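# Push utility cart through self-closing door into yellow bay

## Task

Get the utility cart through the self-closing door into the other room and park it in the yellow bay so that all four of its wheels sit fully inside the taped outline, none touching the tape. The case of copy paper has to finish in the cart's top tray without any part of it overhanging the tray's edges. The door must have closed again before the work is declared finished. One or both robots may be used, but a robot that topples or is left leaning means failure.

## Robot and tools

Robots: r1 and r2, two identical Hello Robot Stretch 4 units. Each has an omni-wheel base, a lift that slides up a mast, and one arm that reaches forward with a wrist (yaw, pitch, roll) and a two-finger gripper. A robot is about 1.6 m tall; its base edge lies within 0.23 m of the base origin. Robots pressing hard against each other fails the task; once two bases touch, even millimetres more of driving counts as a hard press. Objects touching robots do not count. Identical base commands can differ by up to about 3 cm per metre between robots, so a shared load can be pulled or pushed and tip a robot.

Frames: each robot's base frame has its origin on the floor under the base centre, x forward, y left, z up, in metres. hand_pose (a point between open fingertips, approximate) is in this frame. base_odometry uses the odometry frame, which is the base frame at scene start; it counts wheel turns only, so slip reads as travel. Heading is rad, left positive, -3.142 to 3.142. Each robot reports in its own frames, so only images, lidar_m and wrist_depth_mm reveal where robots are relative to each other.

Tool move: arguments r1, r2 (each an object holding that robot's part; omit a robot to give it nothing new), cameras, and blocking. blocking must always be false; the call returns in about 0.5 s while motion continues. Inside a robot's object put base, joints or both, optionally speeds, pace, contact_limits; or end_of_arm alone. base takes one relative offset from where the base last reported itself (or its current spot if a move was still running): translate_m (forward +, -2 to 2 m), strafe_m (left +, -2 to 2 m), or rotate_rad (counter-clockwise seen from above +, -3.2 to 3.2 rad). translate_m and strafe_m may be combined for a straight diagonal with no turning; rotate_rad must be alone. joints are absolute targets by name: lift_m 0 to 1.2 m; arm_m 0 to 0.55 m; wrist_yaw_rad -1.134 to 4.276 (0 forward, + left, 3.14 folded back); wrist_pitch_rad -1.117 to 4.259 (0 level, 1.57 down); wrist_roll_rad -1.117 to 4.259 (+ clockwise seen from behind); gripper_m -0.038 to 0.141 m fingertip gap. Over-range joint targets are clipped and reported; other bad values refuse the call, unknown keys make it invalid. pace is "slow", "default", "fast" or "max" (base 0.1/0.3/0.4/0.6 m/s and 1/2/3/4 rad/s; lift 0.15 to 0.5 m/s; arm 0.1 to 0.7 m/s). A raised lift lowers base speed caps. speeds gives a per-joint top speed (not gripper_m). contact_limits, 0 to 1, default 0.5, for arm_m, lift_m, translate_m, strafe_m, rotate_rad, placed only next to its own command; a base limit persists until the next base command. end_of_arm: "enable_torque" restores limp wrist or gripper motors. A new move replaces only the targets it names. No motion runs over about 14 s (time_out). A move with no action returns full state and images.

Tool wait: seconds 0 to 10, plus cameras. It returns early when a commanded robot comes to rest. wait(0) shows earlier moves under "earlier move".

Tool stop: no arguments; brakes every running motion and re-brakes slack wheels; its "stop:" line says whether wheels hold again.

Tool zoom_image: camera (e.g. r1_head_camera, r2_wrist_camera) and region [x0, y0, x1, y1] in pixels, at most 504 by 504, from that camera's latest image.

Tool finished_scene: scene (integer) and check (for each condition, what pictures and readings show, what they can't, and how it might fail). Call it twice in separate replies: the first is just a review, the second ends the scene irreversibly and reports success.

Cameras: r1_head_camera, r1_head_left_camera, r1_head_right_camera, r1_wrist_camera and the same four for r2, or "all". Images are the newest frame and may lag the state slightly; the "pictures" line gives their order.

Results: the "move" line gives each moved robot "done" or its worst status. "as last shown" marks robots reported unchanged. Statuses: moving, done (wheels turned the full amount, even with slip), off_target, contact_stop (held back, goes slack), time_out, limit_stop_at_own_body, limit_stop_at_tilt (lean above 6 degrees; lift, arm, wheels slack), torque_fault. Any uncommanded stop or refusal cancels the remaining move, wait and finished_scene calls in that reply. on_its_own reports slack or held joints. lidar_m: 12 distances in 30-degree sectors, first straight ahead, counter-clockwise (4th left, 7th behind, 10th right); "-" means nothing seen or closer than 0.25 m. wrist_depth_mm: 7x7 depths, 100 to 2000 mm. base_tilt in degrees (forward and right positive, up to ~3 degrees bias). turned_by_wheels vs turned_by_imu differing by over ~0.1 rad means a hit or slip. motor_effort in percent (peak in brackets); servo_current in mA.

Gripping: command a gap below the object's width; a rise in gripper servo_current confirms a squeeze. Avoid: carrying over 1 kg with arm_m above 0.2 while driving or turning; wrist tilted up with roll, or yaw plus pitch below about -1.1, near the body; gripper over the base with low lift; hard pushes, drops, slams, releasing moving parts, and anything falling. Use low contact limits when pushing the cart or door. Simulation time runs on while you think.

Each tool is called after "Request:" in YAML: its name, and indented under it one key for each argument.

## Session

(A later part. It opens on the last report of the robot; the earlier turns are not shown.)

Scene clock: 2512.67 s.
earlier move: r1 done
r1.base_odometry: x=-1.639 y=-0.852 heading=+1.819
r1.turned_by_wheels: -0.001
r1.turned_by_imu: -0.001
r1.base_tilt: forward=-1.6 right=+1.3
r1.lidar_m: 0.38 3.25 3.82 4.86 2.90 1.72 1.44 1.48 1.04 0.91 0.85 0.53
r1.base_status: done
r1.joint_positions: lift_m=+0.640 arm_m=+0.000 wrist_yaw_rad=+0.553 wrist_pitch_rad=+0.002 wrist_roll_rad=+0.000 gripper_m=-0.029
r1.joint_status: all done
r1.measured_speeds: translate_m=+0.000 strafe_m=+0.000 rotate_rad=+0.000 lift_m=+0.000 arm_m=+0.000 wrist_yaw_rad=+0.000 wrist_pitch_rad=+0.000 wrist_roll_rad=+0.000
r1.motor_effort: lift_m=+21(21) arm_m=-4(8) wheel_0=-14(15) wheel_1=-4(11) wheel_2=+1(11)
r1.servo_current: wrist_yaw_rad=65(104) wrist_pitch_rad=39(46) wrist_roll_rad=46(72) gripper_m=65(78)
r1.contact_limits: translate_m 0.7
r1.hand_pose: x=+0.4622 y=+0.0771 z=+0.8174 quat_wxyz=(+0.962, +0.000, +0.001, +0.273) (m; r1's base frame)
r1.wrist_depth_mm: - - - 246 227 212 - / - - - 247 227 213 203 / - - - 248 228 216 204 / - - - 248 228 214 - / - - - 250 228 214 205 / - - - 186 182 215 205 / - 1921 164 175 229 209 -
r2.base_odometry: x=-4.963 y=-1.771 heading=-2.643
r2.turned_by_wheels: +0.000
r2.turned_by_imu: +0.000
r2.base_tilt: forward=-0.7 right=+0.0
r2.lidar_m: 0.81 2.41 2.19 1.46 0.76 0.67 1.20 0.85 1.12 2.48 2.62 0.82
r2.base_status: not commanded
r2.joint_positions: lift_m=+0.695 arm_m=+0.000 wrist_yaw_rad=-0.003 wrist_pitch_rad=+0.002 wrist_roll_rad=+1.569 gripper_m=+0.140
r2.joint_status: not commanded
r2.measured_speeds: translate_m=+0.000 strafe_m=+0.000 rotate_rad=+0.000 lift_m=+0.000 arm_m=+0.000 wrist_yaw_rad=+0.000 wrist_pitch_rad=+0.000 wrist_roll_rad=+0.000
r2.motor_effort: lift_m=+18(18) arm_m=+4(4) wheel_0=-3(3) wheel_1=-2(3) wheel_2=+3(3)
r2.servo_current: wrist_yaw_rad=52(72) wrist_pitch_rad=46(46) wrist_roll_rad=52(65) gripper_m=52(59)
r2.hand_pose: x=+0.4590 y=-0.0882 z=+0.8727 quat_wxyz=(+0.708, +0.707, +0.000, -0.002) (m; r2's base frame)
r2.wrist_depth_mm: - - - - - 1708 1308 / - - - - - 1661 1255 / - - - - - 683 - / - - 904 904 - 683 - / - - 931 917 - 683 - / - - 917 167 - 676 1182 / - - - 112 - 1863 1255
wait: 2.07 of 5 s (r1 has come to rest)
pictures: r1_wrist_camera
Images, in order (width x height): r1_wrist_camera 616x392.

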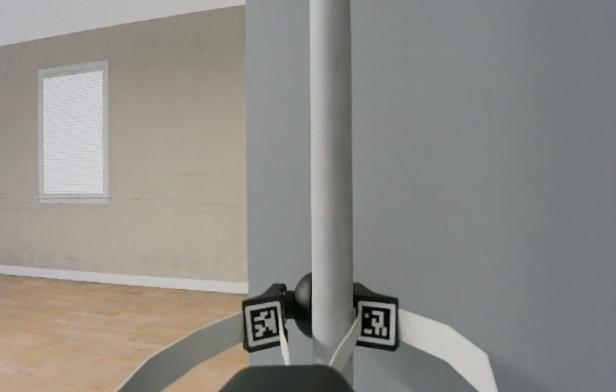

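Request:
move:
  r1: {"base": {"translate_m": 0.29, "strafe_m": 0.155}, "joints": {"wrist_yaw_rad": 0.175}, "speeds": {"wrist_yaw_rad": 0.2}, "contact_limits": {"translate_m": 0.7}}
  blocking: false
  cameras: []

Request:
wait:
  seconds: 5
  cameras: []

Request:
move:
  r1: {"base": {"translate_m": 0.325, "strafe_m": 0.048}, "joints": {"wrist_yaw_rad": -0.175}, "speeds": {"wrist_yaw_rad": 0.2}, "contact_limits": {"translate_m": 0.7}}
  blocking: false
  cameras: []

Request:
wait:
  seconds: 5
  cameras: ["r1_wrist_camera"]

Scene clock: 2527.50 s.
move: r1 moving
r1.base_odometry: x=-1.663 y=-0.826 heading=+1.819
r1.turned_by_wheels: +0.000
r1.turned_by_imu: +0.000
r1.base_tilt: forward=-1.6 right=+1.3
r1.lidar_m: 0.40 3.22 3.74 4.86 2.99 1.71 1.48 1.50 1.03 0.88 0.82 0.53
r1.base_status: translate_m moving; strafe_m moving
r1.joint_positions: lift_m=+0.640 arm_m=+0.000 wrist_yaw_rad=+0.471 wrist_pitch_rad=+0.002 wrist_roll_rad=+0.000 gripper_m=-0.029
r1.joint_status: wrist_yaw_rad moving
r1.measured_speeds: translate_m=+0.121 strafe_m=+0.066 rotate_rad=-0.005 lift_m=+0.000 arm_m=+0.000 wrist_yaw_rad=-0.193 wrist_pitch_rad=+0.000 wrist_roll_rad=+0.000
r1.motor_effort: lift_m=+21(21) arm_m=-4(4) wheel_0=-1(12) wheel_1=+6(8) wheel_2=-9(11)
r1.servo_current: wrist_yaw_rad=39(65) wrist_pitch_rad=46(46) wrist_roll_rad=52(59) gripper_m=65(72)
r1.contact_limits: translate_m 0.7
r1.hand_pose: x=+0.4676 y=+0.0530 z=+0.8174 quat_wxyz=(+0.972, +0.000, +0.001, +0.233) (m; r1's base frame)
r1.wrist_depth_mm: - - - 178 228 213 - / - - - 177 229 215 205 / - - - 177 229 215 206 / - - - 179 229 215 206 / - - - 179 230 216 206 / - - - 181 224 216 207 / - 1808 177 174 232 213 -
r2.base_odometry: x=-4.963 y=-1.771 heading=-2.643
r2.turned_by_wheels: +0.000
r2.turned_by_imu: +0.000
r2.base_tilt: forward=-0.7 right=+0.1
r2.lidar_m: 0.79 2.41 2.18 1.46 0.73 0.66 1.19 0.85 1.11 2.49 2.63 0.85
r2.base_status: not commanded
r2.joint_positions: lift_m=+0.695 arm_m=+0.000 wrist_yaw_rad=-0.003 wrist_pitch_rad=+0.002 wrist_roll_rad=+1.569 gripper_m=+0.140
r2.joint_status: not commanded
r2.measured_speeds: translate_m=+0.000 strafe_m=+0.000 rotate_rad=+0.000 lift_m=+0.000 arm_m=+0.000 wrist_yaw_rad=+0.000 wrist_pitch_rad=+0.000 wrist_roll_rad=+0.000
r2.motor_effort: lift_m=+18(18) arm_m=+4(4) wheel_0=-2(4) wheel_1=-2(2) wheel_2=+3(3)
r2.servo_current: wrist_yaw_rad=52(59) wrist_pitch_rad=46(46) wrist_roll_rad=39(52) gripper_m=52(59)
r2.hand_pose: x=+0.4590 y=-0.0882 z=+0.8727 quat_wxyz=(+0.708, +0.707, +0.000, -0.002) (m; r2's base frame)
r2.wrist_depth_mm: - - - - - 1756 1281 / - - - - - 1618 1229 / - - - - - 676 - / - - 891 891 - 676 - / - - 931 931 - 668 - / - - 946 166 - 661 1205 / - - - 112 - 1863 1229
pictures: none
No camera images: "cameras" was empty.

Scene clock: 2529.43 s.
earlier move: r1 done
r1.base_odometry: x=-1.860 y=-0.609 heading=+1.817
r1.turned_by_wheels: -0.002
r1.turned_by_imu: -0.005
r1.base_tilt: forward=-1.6 right=+1.3
r1.lidar_m: 0.40 2.89 3.43 4.78 3.50 2.11 1.79 1.75 1.15 0.97 0.57 0.45
r1.base_status: done
r1.joint_positions: lift_m=+0.640 arm_m=+0.000 wrist_yaw_rad=+0.159 wrist_pitch_rad=+0.002 wrist_roll_rad=+0.000 gripper_m=-0.029
r1.joint_status: all done
r1.measured_speeds: translate_m=+0.000 strafe_m=+0.000 rotate_rad=+0.000 lift_m=+0.000 arm_m=+0.000 wrist_yaw_rad=+0.000 wrist_pitch_rad=+0.000 wrist_roll_rad=+0.000
r1.motor_effort: lift_m=+21(21) arm_m=-3(4) wheel_0=-19(20) wheel_1=-4(9) wheel_2=-5(13)
r1.servo_current: wrist_yaw_rad=85(104) wrist_pitch_rad=52(52) wrist_roll_rad=46(72) gripper_m=65(72)
r1.contact_limits: translate_m 0.7
r1.hand_pose: x=+0.4695 y=-0.0406 z=+0.8174 quat_wxyz=(+0.997, +0.000, +0.001, +0.080) (m; r1's base frame)
r1.wrist_depth_mm: - - - 237 220 214 207 / - - - 238 221 215 208 / - - - 238 222 216 208 / - - - 239 223 216 209 / - - - 240 223 217 210 / - - - 208 170 216 210 / - 1921 147 238 168 159 -
r2.base_odometry: x=-4.963 y=-1.771 heading=-2.643
r2.turned_by_wheels: +0.000
r2.turned_by_imu: +0.000
r2.base_tilt: forward=-0.6 right=+0.1
r2.lidar_m: 0.80 2.43 2.17 1.47 0.76 0.66 1.04 0.83 1.08 2.49 2.65 0.86
r2.base_status: not commanded
r2.joint_positions: lift_m=+0.695 arm_m=+0.000 wrist_yaw_rad=-0.003 wrist_pitch_rad=+0.002 wrist_roll_rad=+1.569 gripper_m=+0.140
r2.joint_status: not commanded
r2.measured_speeds: translate_m=+0.000 strafe_m=+0.000 rotate_rad=+0.000 lift_m=+0.000 arm_m=+0.000 wrist_yaw_rad=+0.000 wrist_pitch_rad=+0.000 wrist_roll_rad=+0.000
r2.motor_effort: lift_m=+18(18) arm_m=+4(4) wheel_0=-3(4) wheel_1=-2(3) wheel_2=+3(3)
r2.servo_current: wrist_yaw_rad=46(59) wrist_pitch_rad=39(52) wrist_roll_rad=46(59) gripper_m=52(59)
r2.hand_pose: x=+0.4590 y=-0.0882 z=+0.8727 quat_wxyz=(+0.708, +0.707, +0.000, -0.002) (m; r2's base frame)
r2.wrist_depth_mm: - - - - - 1808 1281 / - - - - - 1618 1255 / - - - - - 683 - / - - 878 904 - 683 - / - - 931 904 - 668 - / - - 931 166 - 668 1205 / - - - 112 - 1808 1229
wait: 1.93 of 5 s (r1 has come to rest)
pictures: none
No camera images: "cameras" was empty.

Scene clock: 2529.93 s.
move: r1 moving
r1.base_odometry: x=-1.873 y=-0.580 heading=+1.816
r1.turned_by_wheels: -0.001
r1.turned_by_imu: -0.002
r1.base_tilt: forward=-1.6 right=+1.3
r1.lidar_m: 0.43 2.89 3.39 4.80 3.62 2.11 1.82 1.82 1.10 0.99 0.59 0.42
r1.base_status: translate_m moving; strafe_m moving
r1.joint_positions: lift_m=+0.640 arm_m=+0.000 wrist_yaw_rad=+0.076 wrist_pitch_rad=+0.002 wrist_roll_rad=+0.000 gripper_m=-0.029
r1.joint_status: wrist_yaw_rad moving
r1.measured_speeds: translate_m=+0.122 strafe_m=+0.019 rotate_rad=-0.001 lift_m=+0.000 arm_m=+0.000 wrist_yaw_rad=-0.193 wrist_pitch_rad=+0.000 wrist_roll_rad=+0.000
r1.motor_effort: lift_m=+21(21) arm_m=-4(4) wheel_0=-9(18) wheel_1=+3(5) wheel_2=-16(16)
r1.servo_current: wrist_yaw_rad=52(85) wrist_pitch_rad=46(52) wrist_roll_rad=46(65) gripper_m=65(65)
r1.contact_limits: translate_m 0.7
r1.hand_pose: x=+0.4651 y=-0.0653 z=+0.8174 quat_wxyz=(+0.999, +0.000, +0.001, +0.038) (m; r1's base frame)
r1.wrist_depth_mm: - - - 238 226 218 211 / - - - 238 226 219 213 / - - - 238 227 220 213 / - - - 239 227 220 213 / - - - 241 228 220 214 / - - - 187 176 220 215 / - 1983 155 183 228 156 215
r2.base_odometry: x=-4.963 y=-1.771 heading=-2.643
r2.turned_by_wheels: +0.000
r2.turned_by_imu: +0.000
r2.base_tilt: forward=-0.6 right=+0.1
r2.lidar_m: 0.79 2.41 2.21 1.44 0.73 0.66 1.05 0.85 1.10 2.48 2.63 0.84
r2.base_status: not commanded
r2.joint_positions: lift_m=+0.695 arm_m=+0.000 wrist_yaw_rad=-0.003 wrist_pitch_rad=+0.002 wrist_roll_rad=+1.569 gripper_m=+0.140
r2.joint_status: not commanded
r2.measured_speeds: translate_m=+0.000 strafe_m=+0.000 rotate_rad=+0.000 lift_m=+0.000 arm_m=+0.000 wrist_yaw_rad=+0.000 wrist_pitch_rad=+0.000 wrist_roll_rad=+0.000
r2.motor_effort: lift_m=+18(18) arm_m=+4(4) wheel_0=-3(3) wheel_1=-2(2) wheel_2=+3(3)
r2.servo_current: wrist_yaw_rad=52(52) wrist_pitch_rad=46(46) wrist_roll_rad=59(59) gripper_m=52(52)
r2.hand_pose: x=+0.4590 y=-0.0882 z=+0.8727 quat_wxyz=(+0.708, +0.707, +0.000, -0.002) (m; r2's base frame)
r2.wrist_depth_mm: - - - - - 1756 1281 / - - - - - 1661 1229 / - - - - - 676 - / - - 891 866 - 683 - / - - 946 904 - 668 - / - - 946 167 - 676 1182 / - - - 112 - 1756 1229
pictures: none
No camera images: "cameras" was empty.

Scene clock: 2532.10 s.
earlier move: r1 done
r1.base_odometry: x=-1.985 y=-0.305 heading=+1.814
r1.turned_by_wheels: -0.001
r1.turned_by_imu: -0.044
r1.base_tilt: forward=-1.6 right=+1.3
r1.lidar_m: 1.84 2.60 2.98 4.87 4.54 2.53 2.13 2.02 1.11 0.73 0.47 0.37
r1.base_status: done
r1.joint_positions: lift_m=+0.640 arm_m=+0.000 wrist_yaw_rad=-0.193 wrist_pitch_rad=+0.002 wrist_roll_rad=+0.000 gripper_m=-0.029
r1.joint_status: all done
r1.measured_speeds: translate_m=+0.000 strafe_m=+0.000 rotate_rad=+0.000 lift_m=+0.000 arm_m=+0.000 wrist_yaw_rad=+0.000 wrist_pitch_rad=+0.000 wrist_roll_rad=+0.000
r1.motor_effort: lift_m=+21(21) arm_m=-4(4) wheel_0=-26(26) wheel_1=-2(8) wheel_2=-8(18)
r1.servo_current: wrist_yaw_rad=78(124) wrist_pitch_rad=39(52) wrist_roll_rad=52(72) gripper_m=65(72)
r1.contact_limits: translate_m 0.7
r1.hand_pose: x=+0.4372 y=-0.1411 z=+0.8174 quat_wxyz=(+0.995, +0.000, +0.001, -0.096) (m; r1's base frame)
r1.wrist_depth_mm: - - - 234 166 219 213 / - - - 236 166 220 214 / - - - 236 167 220 214 / - - - 236 167 220 213 / - - - 237 168 221 216 / - - - 205 168 220 216 / 1983 1983 154 236 167 154 -
r2.base_odometry: x=-4.963 y=-1.771 heading=-2.643
r2.turned_by_wheels: +0.000
r2.turned_by_imu: +0.000
r2.base_tilt: forward=-0.7 right=+0.1
r2.lidar_m: 0.79 2.43 2.21 1.45 0.75 0.67 0.94 0.85 1.11 2.47 2.62 0.85
r2.base_status: not commanded
r2.joint_positions: lift_m=+0.695 arm_m=+0.000 wrist_yaw_rad=-0.003 wrist_pitch_rad=+0.002 wrist_roll_rad=+1.569 gripper_m=+0.140
r2.joint_status: not commanded
r2.measured_speeds: translate_m=+0.000 strafe_m=+0.000 rotate_rad=+0.000 lift_m=+0.000 arm_m=+0.000 wrist_yaw_rad=+0.000 wrist_pitch_rad=+0.000 wrist_roll_rad=+0.000
r2.motor_effort: lift_m=+18(18) arm_m=+4(4) wheel_0=-3(3) wheel_1=-2(3) wheel_2=+4(4)
r2.servo_current: wrist_yaw_rad=39(59) wrist_pitch_rad=33(46) wrist_roll_rad=52(59) gripper_m=52(59)
r2.hand_pose: x=+0.4590 y=-0.0882 z=+0.8727 quat_wxyz=(+0.708, +0.707, +0.000, -0.002) (m; r2's base frame)
r2.wrist_depth_mm: - - - - - 1808 1281 / - - - - - 1708 1205 / - - - - - 676 - / - - 891 891 - 676 - / - - 946 931 - 676 - / - - 931 166 - 676 1160 / - - - 112 - 1863 1229
wait: 2.17 of 5 s (r1 has come to rest)
pictures: r1_wrist_camera
Images, in order (width x height): r1_wrist_camera 616x392.

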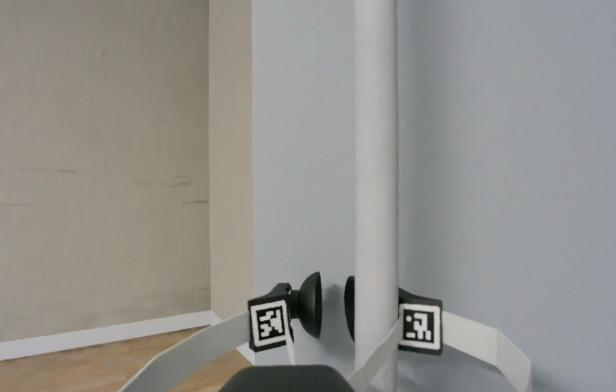

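Request:
move:
  r1: {"base": {"translate_m": 0.31, "strafe_m": -0.07}, "joints": {"wrist_yaw_rad": -0.564}, "speeds": {"wrist_yaw_rad": 0.2}, "contact_limits": {"translate_m": 0.7}}
  blocking: false
  cameras: []

Request:
wait:
  seconds: 5
  cameras: ["r1_wrist_camera"]

Scene clock: 2564.77 s.
move: r1 moving
r1.base_odometry: x=-1.986 y=-0.273 heading=+1.813
r1.turned_by_wheels: -0.002
r1.turned_by_imu: -0.002
r1.base_tilt: forward=-1.6 right=+1.3
r1.lidar_m: 1.77 2.56 2.94 4.85 4.64 2.57 2.13 1.98 1.09 0.70 0.46 0.38
r1.base_status: translate_m moving; strafe_m moving
r1.joint_positions: lift_m=+0.640 arm_m=+0.000 wrist_yaw_rad=-0.274 wrist_pitch_rad=+0.002 wrist_roll_rad=+0.000 gripper_m=-0.029
r1.joint_status: wrist_yaw_rad moving
r1.measured_speeds: translate_m=+0.122 strafe_m=-0.027 rotate_rad=+0.000 lift_m=+0.000 arm_m=+0.000 wrist_yaw_rad=-0.191 wrist_pitch_rad=+0.000 wrist_roll_rad=+0.000
r1.motor_effort: lift_m=+21(21) arm_m=-4(4) wheel_0=-6(22) wheel_1=+2(3) wheel_2=-16(18)
r1.servo_current: wrist_yaw_rad=78(91) wrist_pitch_rad=46(46) wrist_roll_rad=52(65) gripper_m=65(65)
r1.contact_limits: translate_m 0.7
r1.hand_pose: x=+0.4248 y=-0.1623 z=+0.8174 quat_wxyz=(+0.991, +0.000, +0.001, -0.137) (m; r1's base frame)
r1.wrist_depth_mm: - - - 236 229 224 - / - - - 236 228 224 220 / - - - 237 229 224 220 / - - - 238 229 225 221 / - - - 237 230 226 222 / - - - 187 175 226 222 / 1921 1921 155 237 230 157 -
r2.base_odometry: x=-4.963 y=-1.771 heading=-2.643
r2.turned_by_wheels: +0.000
r2.turned_by_imu: +0.000
r2.base_tilt: forward=-0.7 right=+0.1
r2.lidar_m: 0.79 2.40 2.19 1.43 0.75 0.64 0.97 0.83 1.11 2.49 2.60 0.86
r2.base_status: not commanded
r2.joint_positions: lift_m=+0.695 arm_m=+0.000 wrist_yaw_rad=-0.003 wrist_pitch_rad=+0.002 wrist_roll_rad=+1.569 gripper_m=+0.140
r2.joint_status: not commanded
r2.measured_speeds: translate_m=+0.000 strafe_m=+0.000 rotate_rad=+0.000 lift_m=+0.000 arm_m=+0.000 wrist_yaw_rad=+0.000 wrist_pitch_rad=+0.000 wrist_roll_rad=+0.000
r2.motor_effort: lift_m=+18(18) arm_m=+4(4) wheel_0=-3(3) wheel_1=-3(3) wheel_2=+3(3)
r2.servo_current: wrist_yaw_rad=59(59) wrist_pitch_rad=39(46) wrist_roll_rad=39(46) gripper_m=52(59)
r2.hand_pose: x=+0.4590 y=-0.0882 z=+0.8727 quat_wxyz=(+0.708, +0.707, +0.000, -0.002) (m; r2's base frame)
r2.wrist_depth_mm: - - - - - 1756 1255 / - - - - - 1708 1229 / - - - - - 676 - / - - 904 891 - 676 - / - - 917 931 - 676 - / - - 931 166 - 668 1160 / - - - 112 - 1863 1229
pictures: none
No camera images: "cameras" was empty.

Scene clock: 2566.77 s.
earlier move: r1 done
r1.base_odometry: x=-1.991 y=+0.013 heading=+1.812
r1.turned_by_wheels: +0.000
r1.turned_by_imu: -0.018
r1.base_tilt: forward=-1.6 right=+1.3
r1.lidar_m: 1.46 2.31 2.64 4.26 4.99 2.89 2.40 1.75 0.92 0.51 0.40 0.34
r1.base_status: done
r1.joint_positions: lift_m=+0.640 arm_m=+0.000 wrist_yaw_rad=-0.574 wrist_pitch_rad=+0.002 wrist_roll_rad=+0.000 gripper_m=-0.029
r1.joint_status: all done
r1.measured_speeds: translate_m=+0.000 strafe_m=+0.000 rotate_rad=+0.000 lift_m=+0.000 arm_m=+0.000 wrist_yaw_rad=+0.000 wrist_pitch_rad=+0.000 wrist_roll_rad=+0.000
r1.motor_effort: lift_m=+21(21) arm_m=-1(4) wheel_0=-19(22) wheel_1=+1(5) wheel_2=-8(18)
r1.servo_current: wrist_yaw_rad=85(98) wrist_pitch_rad=39(52) wrist_roll_rad=46(72) gripper_m=65(65)
r1.contact_limits: translate_m 0.7
r1.hand_pose: x=+0.3656 y=-0.2300 z=+0.8174 quat_wxyz=(+0.959, +0.000, +0.001, -0.283) (m; r1's base frame)
r1.wrist_depth_mm: - - 239 235 229 226 222 / - - 239 236 229 226 223 / - - 239 236 229 227 223 / - - 240 236 230 227 224 / - - 241 238 230 228 224 / - - 240 187 175 228 224 / - - 154 237 232 151 225
r2.base_odometry: x=-4.963 y=-1.771 heading=-2.643
r2.turned_by_wheels: +0.000
r2.turned_by_imu: +0.000
r2.base_tilt: forward=-0.7 right=+0.1
r2.lidar_m: 0.80 2.42 2.18 1.46 0.77 0.67 0.85 0.82 1.10 2.49 2.64 0.82
r2.base_status: not commanded
r2.joint_positions: lift_m=+0.695 arm_m=+0.000 wrist_yaw_rad=-0.003 wrist_pitch_rad=+0.002 wrist_roll_rad=+1.569 gripper_m=+0.140
r2.joint_status: not commanded
r2.measured_speeds: translate_m=+0.000 strafe_m=+0.000 rotate_rad=+0.000 lift_m=+0.000 arm_m=+0.000 wrist_yaw_rad=+0.000 wrist_pitch_rad=+0.000 wrist_roll_rad=+0.000
r2.motor_effort: lift_m=+18(18) arm_m=+4(4) wheel_0=-3(4) wheel_1=-2(3) wheel_2=+3(3)
r2.servo_current: wrist_yaw_rad=52(59) wrist_pitch_rad=39(46) wrist_roll_rad=46(59) gripper_m=52(59)
r2.hand_pose: x=+0.4590 y=-0.0882 z=+0.8727 quat_wxyz=(+0.708, +0.707, +0.000, -0.002) (m; r2's base frame)
r2.wrist_depth_mm: - - - - - 1756 1281 / - - - - - 1661 1255 / - - - - - 683 - / - - 891 878 - 676 - / - - 931 917 - 676 - / - - 946 166 - 668 1182 / - - - 112 - 1863 1229
wait: 2.00 of 5 s (r1 has come to rest)
pictures: r1_wrist_camera
Images, in order (width x height): r1_wrist_camera 616x392.

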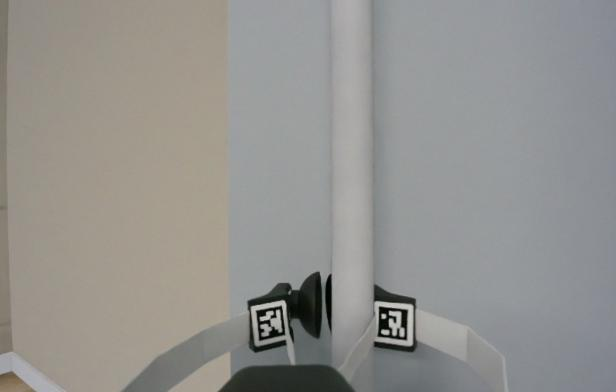

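Request:
move:
  r1: {"base": {"translate_m": 0.24, "strafe_m": -0.146}, "joints": {"wrist_yaw_rad": -0.785}, "speeds": {"wrist_yaw_rad": 0.15}, "contact_limits": {"translate_m": 0.6}}
  blocking: false
  cameras: []

Request:
wait:
  seconds: 5
  cameras: ["r1_wrist_camera"]

Scene clock: 2609.87 s.
move: r1 moving
r1.base_odometry: x=-1.981 y=+0.047 heading=+1.811
r1.turned_by_wheels: -0.001
r1.turned_by_imu: -0.002
r1.base_tilt: forward=-1.6 right=+1.3
r1.lidar_m: 1.40 2.31 2.61 4.20 5.03 2.91 2.42 1.74 0.89 0.51 0.40 0.32
r1.base_status: translate_m moving; strafe_m moving
r1.joint_positions: lift_m=+0.640 arm_m=+0.000 wrist_yaw_rad=-0.636 wrist_pitch_rad=+0.002 wrist_roll_rad=+0.000 gripper_m=-0.029
r1.joint_status: wrist_yaw_rad moving
r1.measured_speeds: translate_m=+0.117 strafe_m=-0.074 rotate_rad=+0.003 lift_m=+0.000 arm_m=+0.000 wrist_yaw_rad=-0.142 wrist_pitch_rad=+0.000 wrist_roll_rad=+0.000
r1.motor_effort: lift_m=+21(21) arm_m=-1(4) wheel_0=-1(18) wheel_1=-6(6) wheel_2=-15(17)
r1.servo_current: wrist_yaw_rad=65(85) wrist_pitch_rad=39(46) wrist_roll_rad=52(52) gripper_m=59(65)
r1.contact_limits: translate_m 0.6
r1.hand_pose: x=+0.3509 y=-0.2417 z=+0.8174 quat_wxyz=(+0.950, +0.000, +0.001, -0.313) (m; r1's base frame)
r1.wrist_depth_mm: - - 238 236 232 229 226 / - - 239 236 231 228 226 / - - 240 237 233 229 226 / - - 240 237 233 230 227 / - - 241 238 234 230 228 / - - 240 186 179 230 228 / - 130 178 173 235 229 229
r2.base_odometry: x=-4.963 y=-1.771 heading=-2.643
r2.turned_by_wheels: +0.000
r2.turned_by_imu: +0.000
r2.base_tilt: forward=-0.7 right=+0.1
r2.lidar_m: 0.80 2.41 2.20 1.45 0.74 0.66 0.86 0.84 1.10 2.49 2.61 0.87
r2.base_status: not commanded
r2.joint_positions: lift_m=+0.695 arm_m=+0.000 wrist_yaw_rad=-0.003 wrist_pitch_rad=+0.002 wrist_roll_rad=+1.569 gripper_m=+0.140
r2.joint_status: not commanded
r2.measured_speeds: translate_m=+0.000 strafe_m=+0.000 rotate_rad=+0.000 lift_m=+0.000 arm_m=+0.000 wrist_yaw_rad=+0.000 wrist_pitch_rad=+0.000 wrist_roll_rad=+0.000
r2.motor_effort: lift_m=+18(18) arm_m=+4(4) wheel_0=-3(3) wheel_1=-2(2) wheel_2=+3(3)
r2.servo_current: wrist_yaw_rad=39(52) wrist_pitch_rad=39(46) wrist_roll_rad=52(52) gripper_m=52(59)
r2.hand_pose: x=+0.4590 y=-0.0882 z=+0.8727 quat_wxyz=(+0.708, +0.707, +0.000, -0.002) (m; r2's base frame)
r2.wrist_depth_mm: - - - - - 1756 1281 / - - - - - 1661 1229 / - - - - - 676 - / - - 891 891 - 676 - / - - 946 917 - 668 - / - - 931 167 - 676 1182 / - - - 112 - 1808 1255
pictures: none
No camera images: "cameras" was empty.

Scene clock: 2611.70 s.
earlier move: r1 done
r1.base_odometry: x=-1.906 y=+0.281 heading=+1.811
r1.turned_by_wheels: +0.000
r1.turned_by_imu: -0.065
r1.base_tilt: forward=-1.6 right=+1.3
r1.lidar_m: 0.91 2.14 2.35 3.63 5.23 3.24 2.60 1.42 0.60 0.42 0.34 0.31
r1.base_status: done
r1.joint_positions: lift_m=+0.640 arm_m=+0.000 wrist_yaw_rad=-0.797 wrist_pitch_rad=+0.002 wrist_roll_rad=+0.000 gripper_m=-0.029
r1.joint_status: all done
r1.measured_speeds: translate_m=+0.000 strafe_m=+0.000 rotate_rad=+0.000 lift_m=+0.000 arm_m=+0.000 wrist_yaw_rad=+0.000 wrist_pitch_rad=+0.000 wrist_roll_rad=+0.000
r1.motor_effort: lift_m=+21(21) arm_m=+4(4) wheel_0=-15(18) wheel_1=+1(6) wheel_2=-7(17)
r1.servo_current: wrist_yaw_rad=59(98) wrist_pitch_rad=39(52) wrist_roll_rad=46(65) gripper_m=65(72)
r1.contact_limits: translate_m 0.6
r1.hand_pose: x=+0.3099 y=-0.2673 z=+0.8174 quat_wxyz=(+0.922, +0.000, +0.001, -0.388) (m; r1's base frame)
r1.wrist_depth_mm: - - 249 243 235 229 224 / - - 249 243 236 229 224 / - - 250 244 236 229 224 / - - 250 245 236 230 225 / - - 251 245 236 231 225 / - - 249 183 180 231 225 / - - 155 180 236 228 226
r2.base_odometry: x=-4.963 y=-1.771 heading=-2.643
r2.turned_by_wheels: +0.000
r2.turned_by_imu: +0.000
r2.base_tilt: forward=-0.7 right=+0.1
r2.lidar_m: 0.79 2.39 2.20 1.45 0.75 0.69 0.75 0.81 1.13 2.48 2.63 0.85
r2.base_status: not commanded
r2.joint_positions: lift_m=+0.695 arm_m=+0.000 wrist_yaw_rad=-0.003 wrist_pitch_rad=+0.002 wrist_roll_rad=+1.569 gripper_m=+0.140
r2.joint_status: not commanded
r2.measured_speeds: translate_m=+0.000 strafe_m=+0.000 rotate_rad=+0.000 lift_m=+0.000 arm_m=+0.000 wrist_yaw_rad=+0.000 wrist_pitch_rad=+0.000 wrist_roll_rad=+0.000
r2.motor_effort: lift_m=+18(18) arm_m=+4(4) wheel_0=-3(4) wheel_1=-2(3) wheel_2=+3(4)
r2.servo_current: wrist_yaw_rad=52(59) wrist_pitch_rad=39(46) wrist_roll_rad=46(59) gripper_m=52(59)
r2.hand_pose: x=+0.4590 y=-0.0882 z=+0.8727 quat_wxyz=(+0.708, +0.707, +0.000, -0.002) (m; r2's base frame)
r2.wrist_depth_mm: - - - - - 1808 1281 / - - - - - 1708 1205 / - - - - - 676 - / - - 904 891 - 676 - / - - 931 917 - 676 - / - - 946 166 - 668 1205 / - - - 112 - 1808 1229
wait: 1.83 of 5 s (r1 has come to rest)
pictures: r1_wrist_camera
Images, in order (width x height): r1_wrist_camera 616x392.

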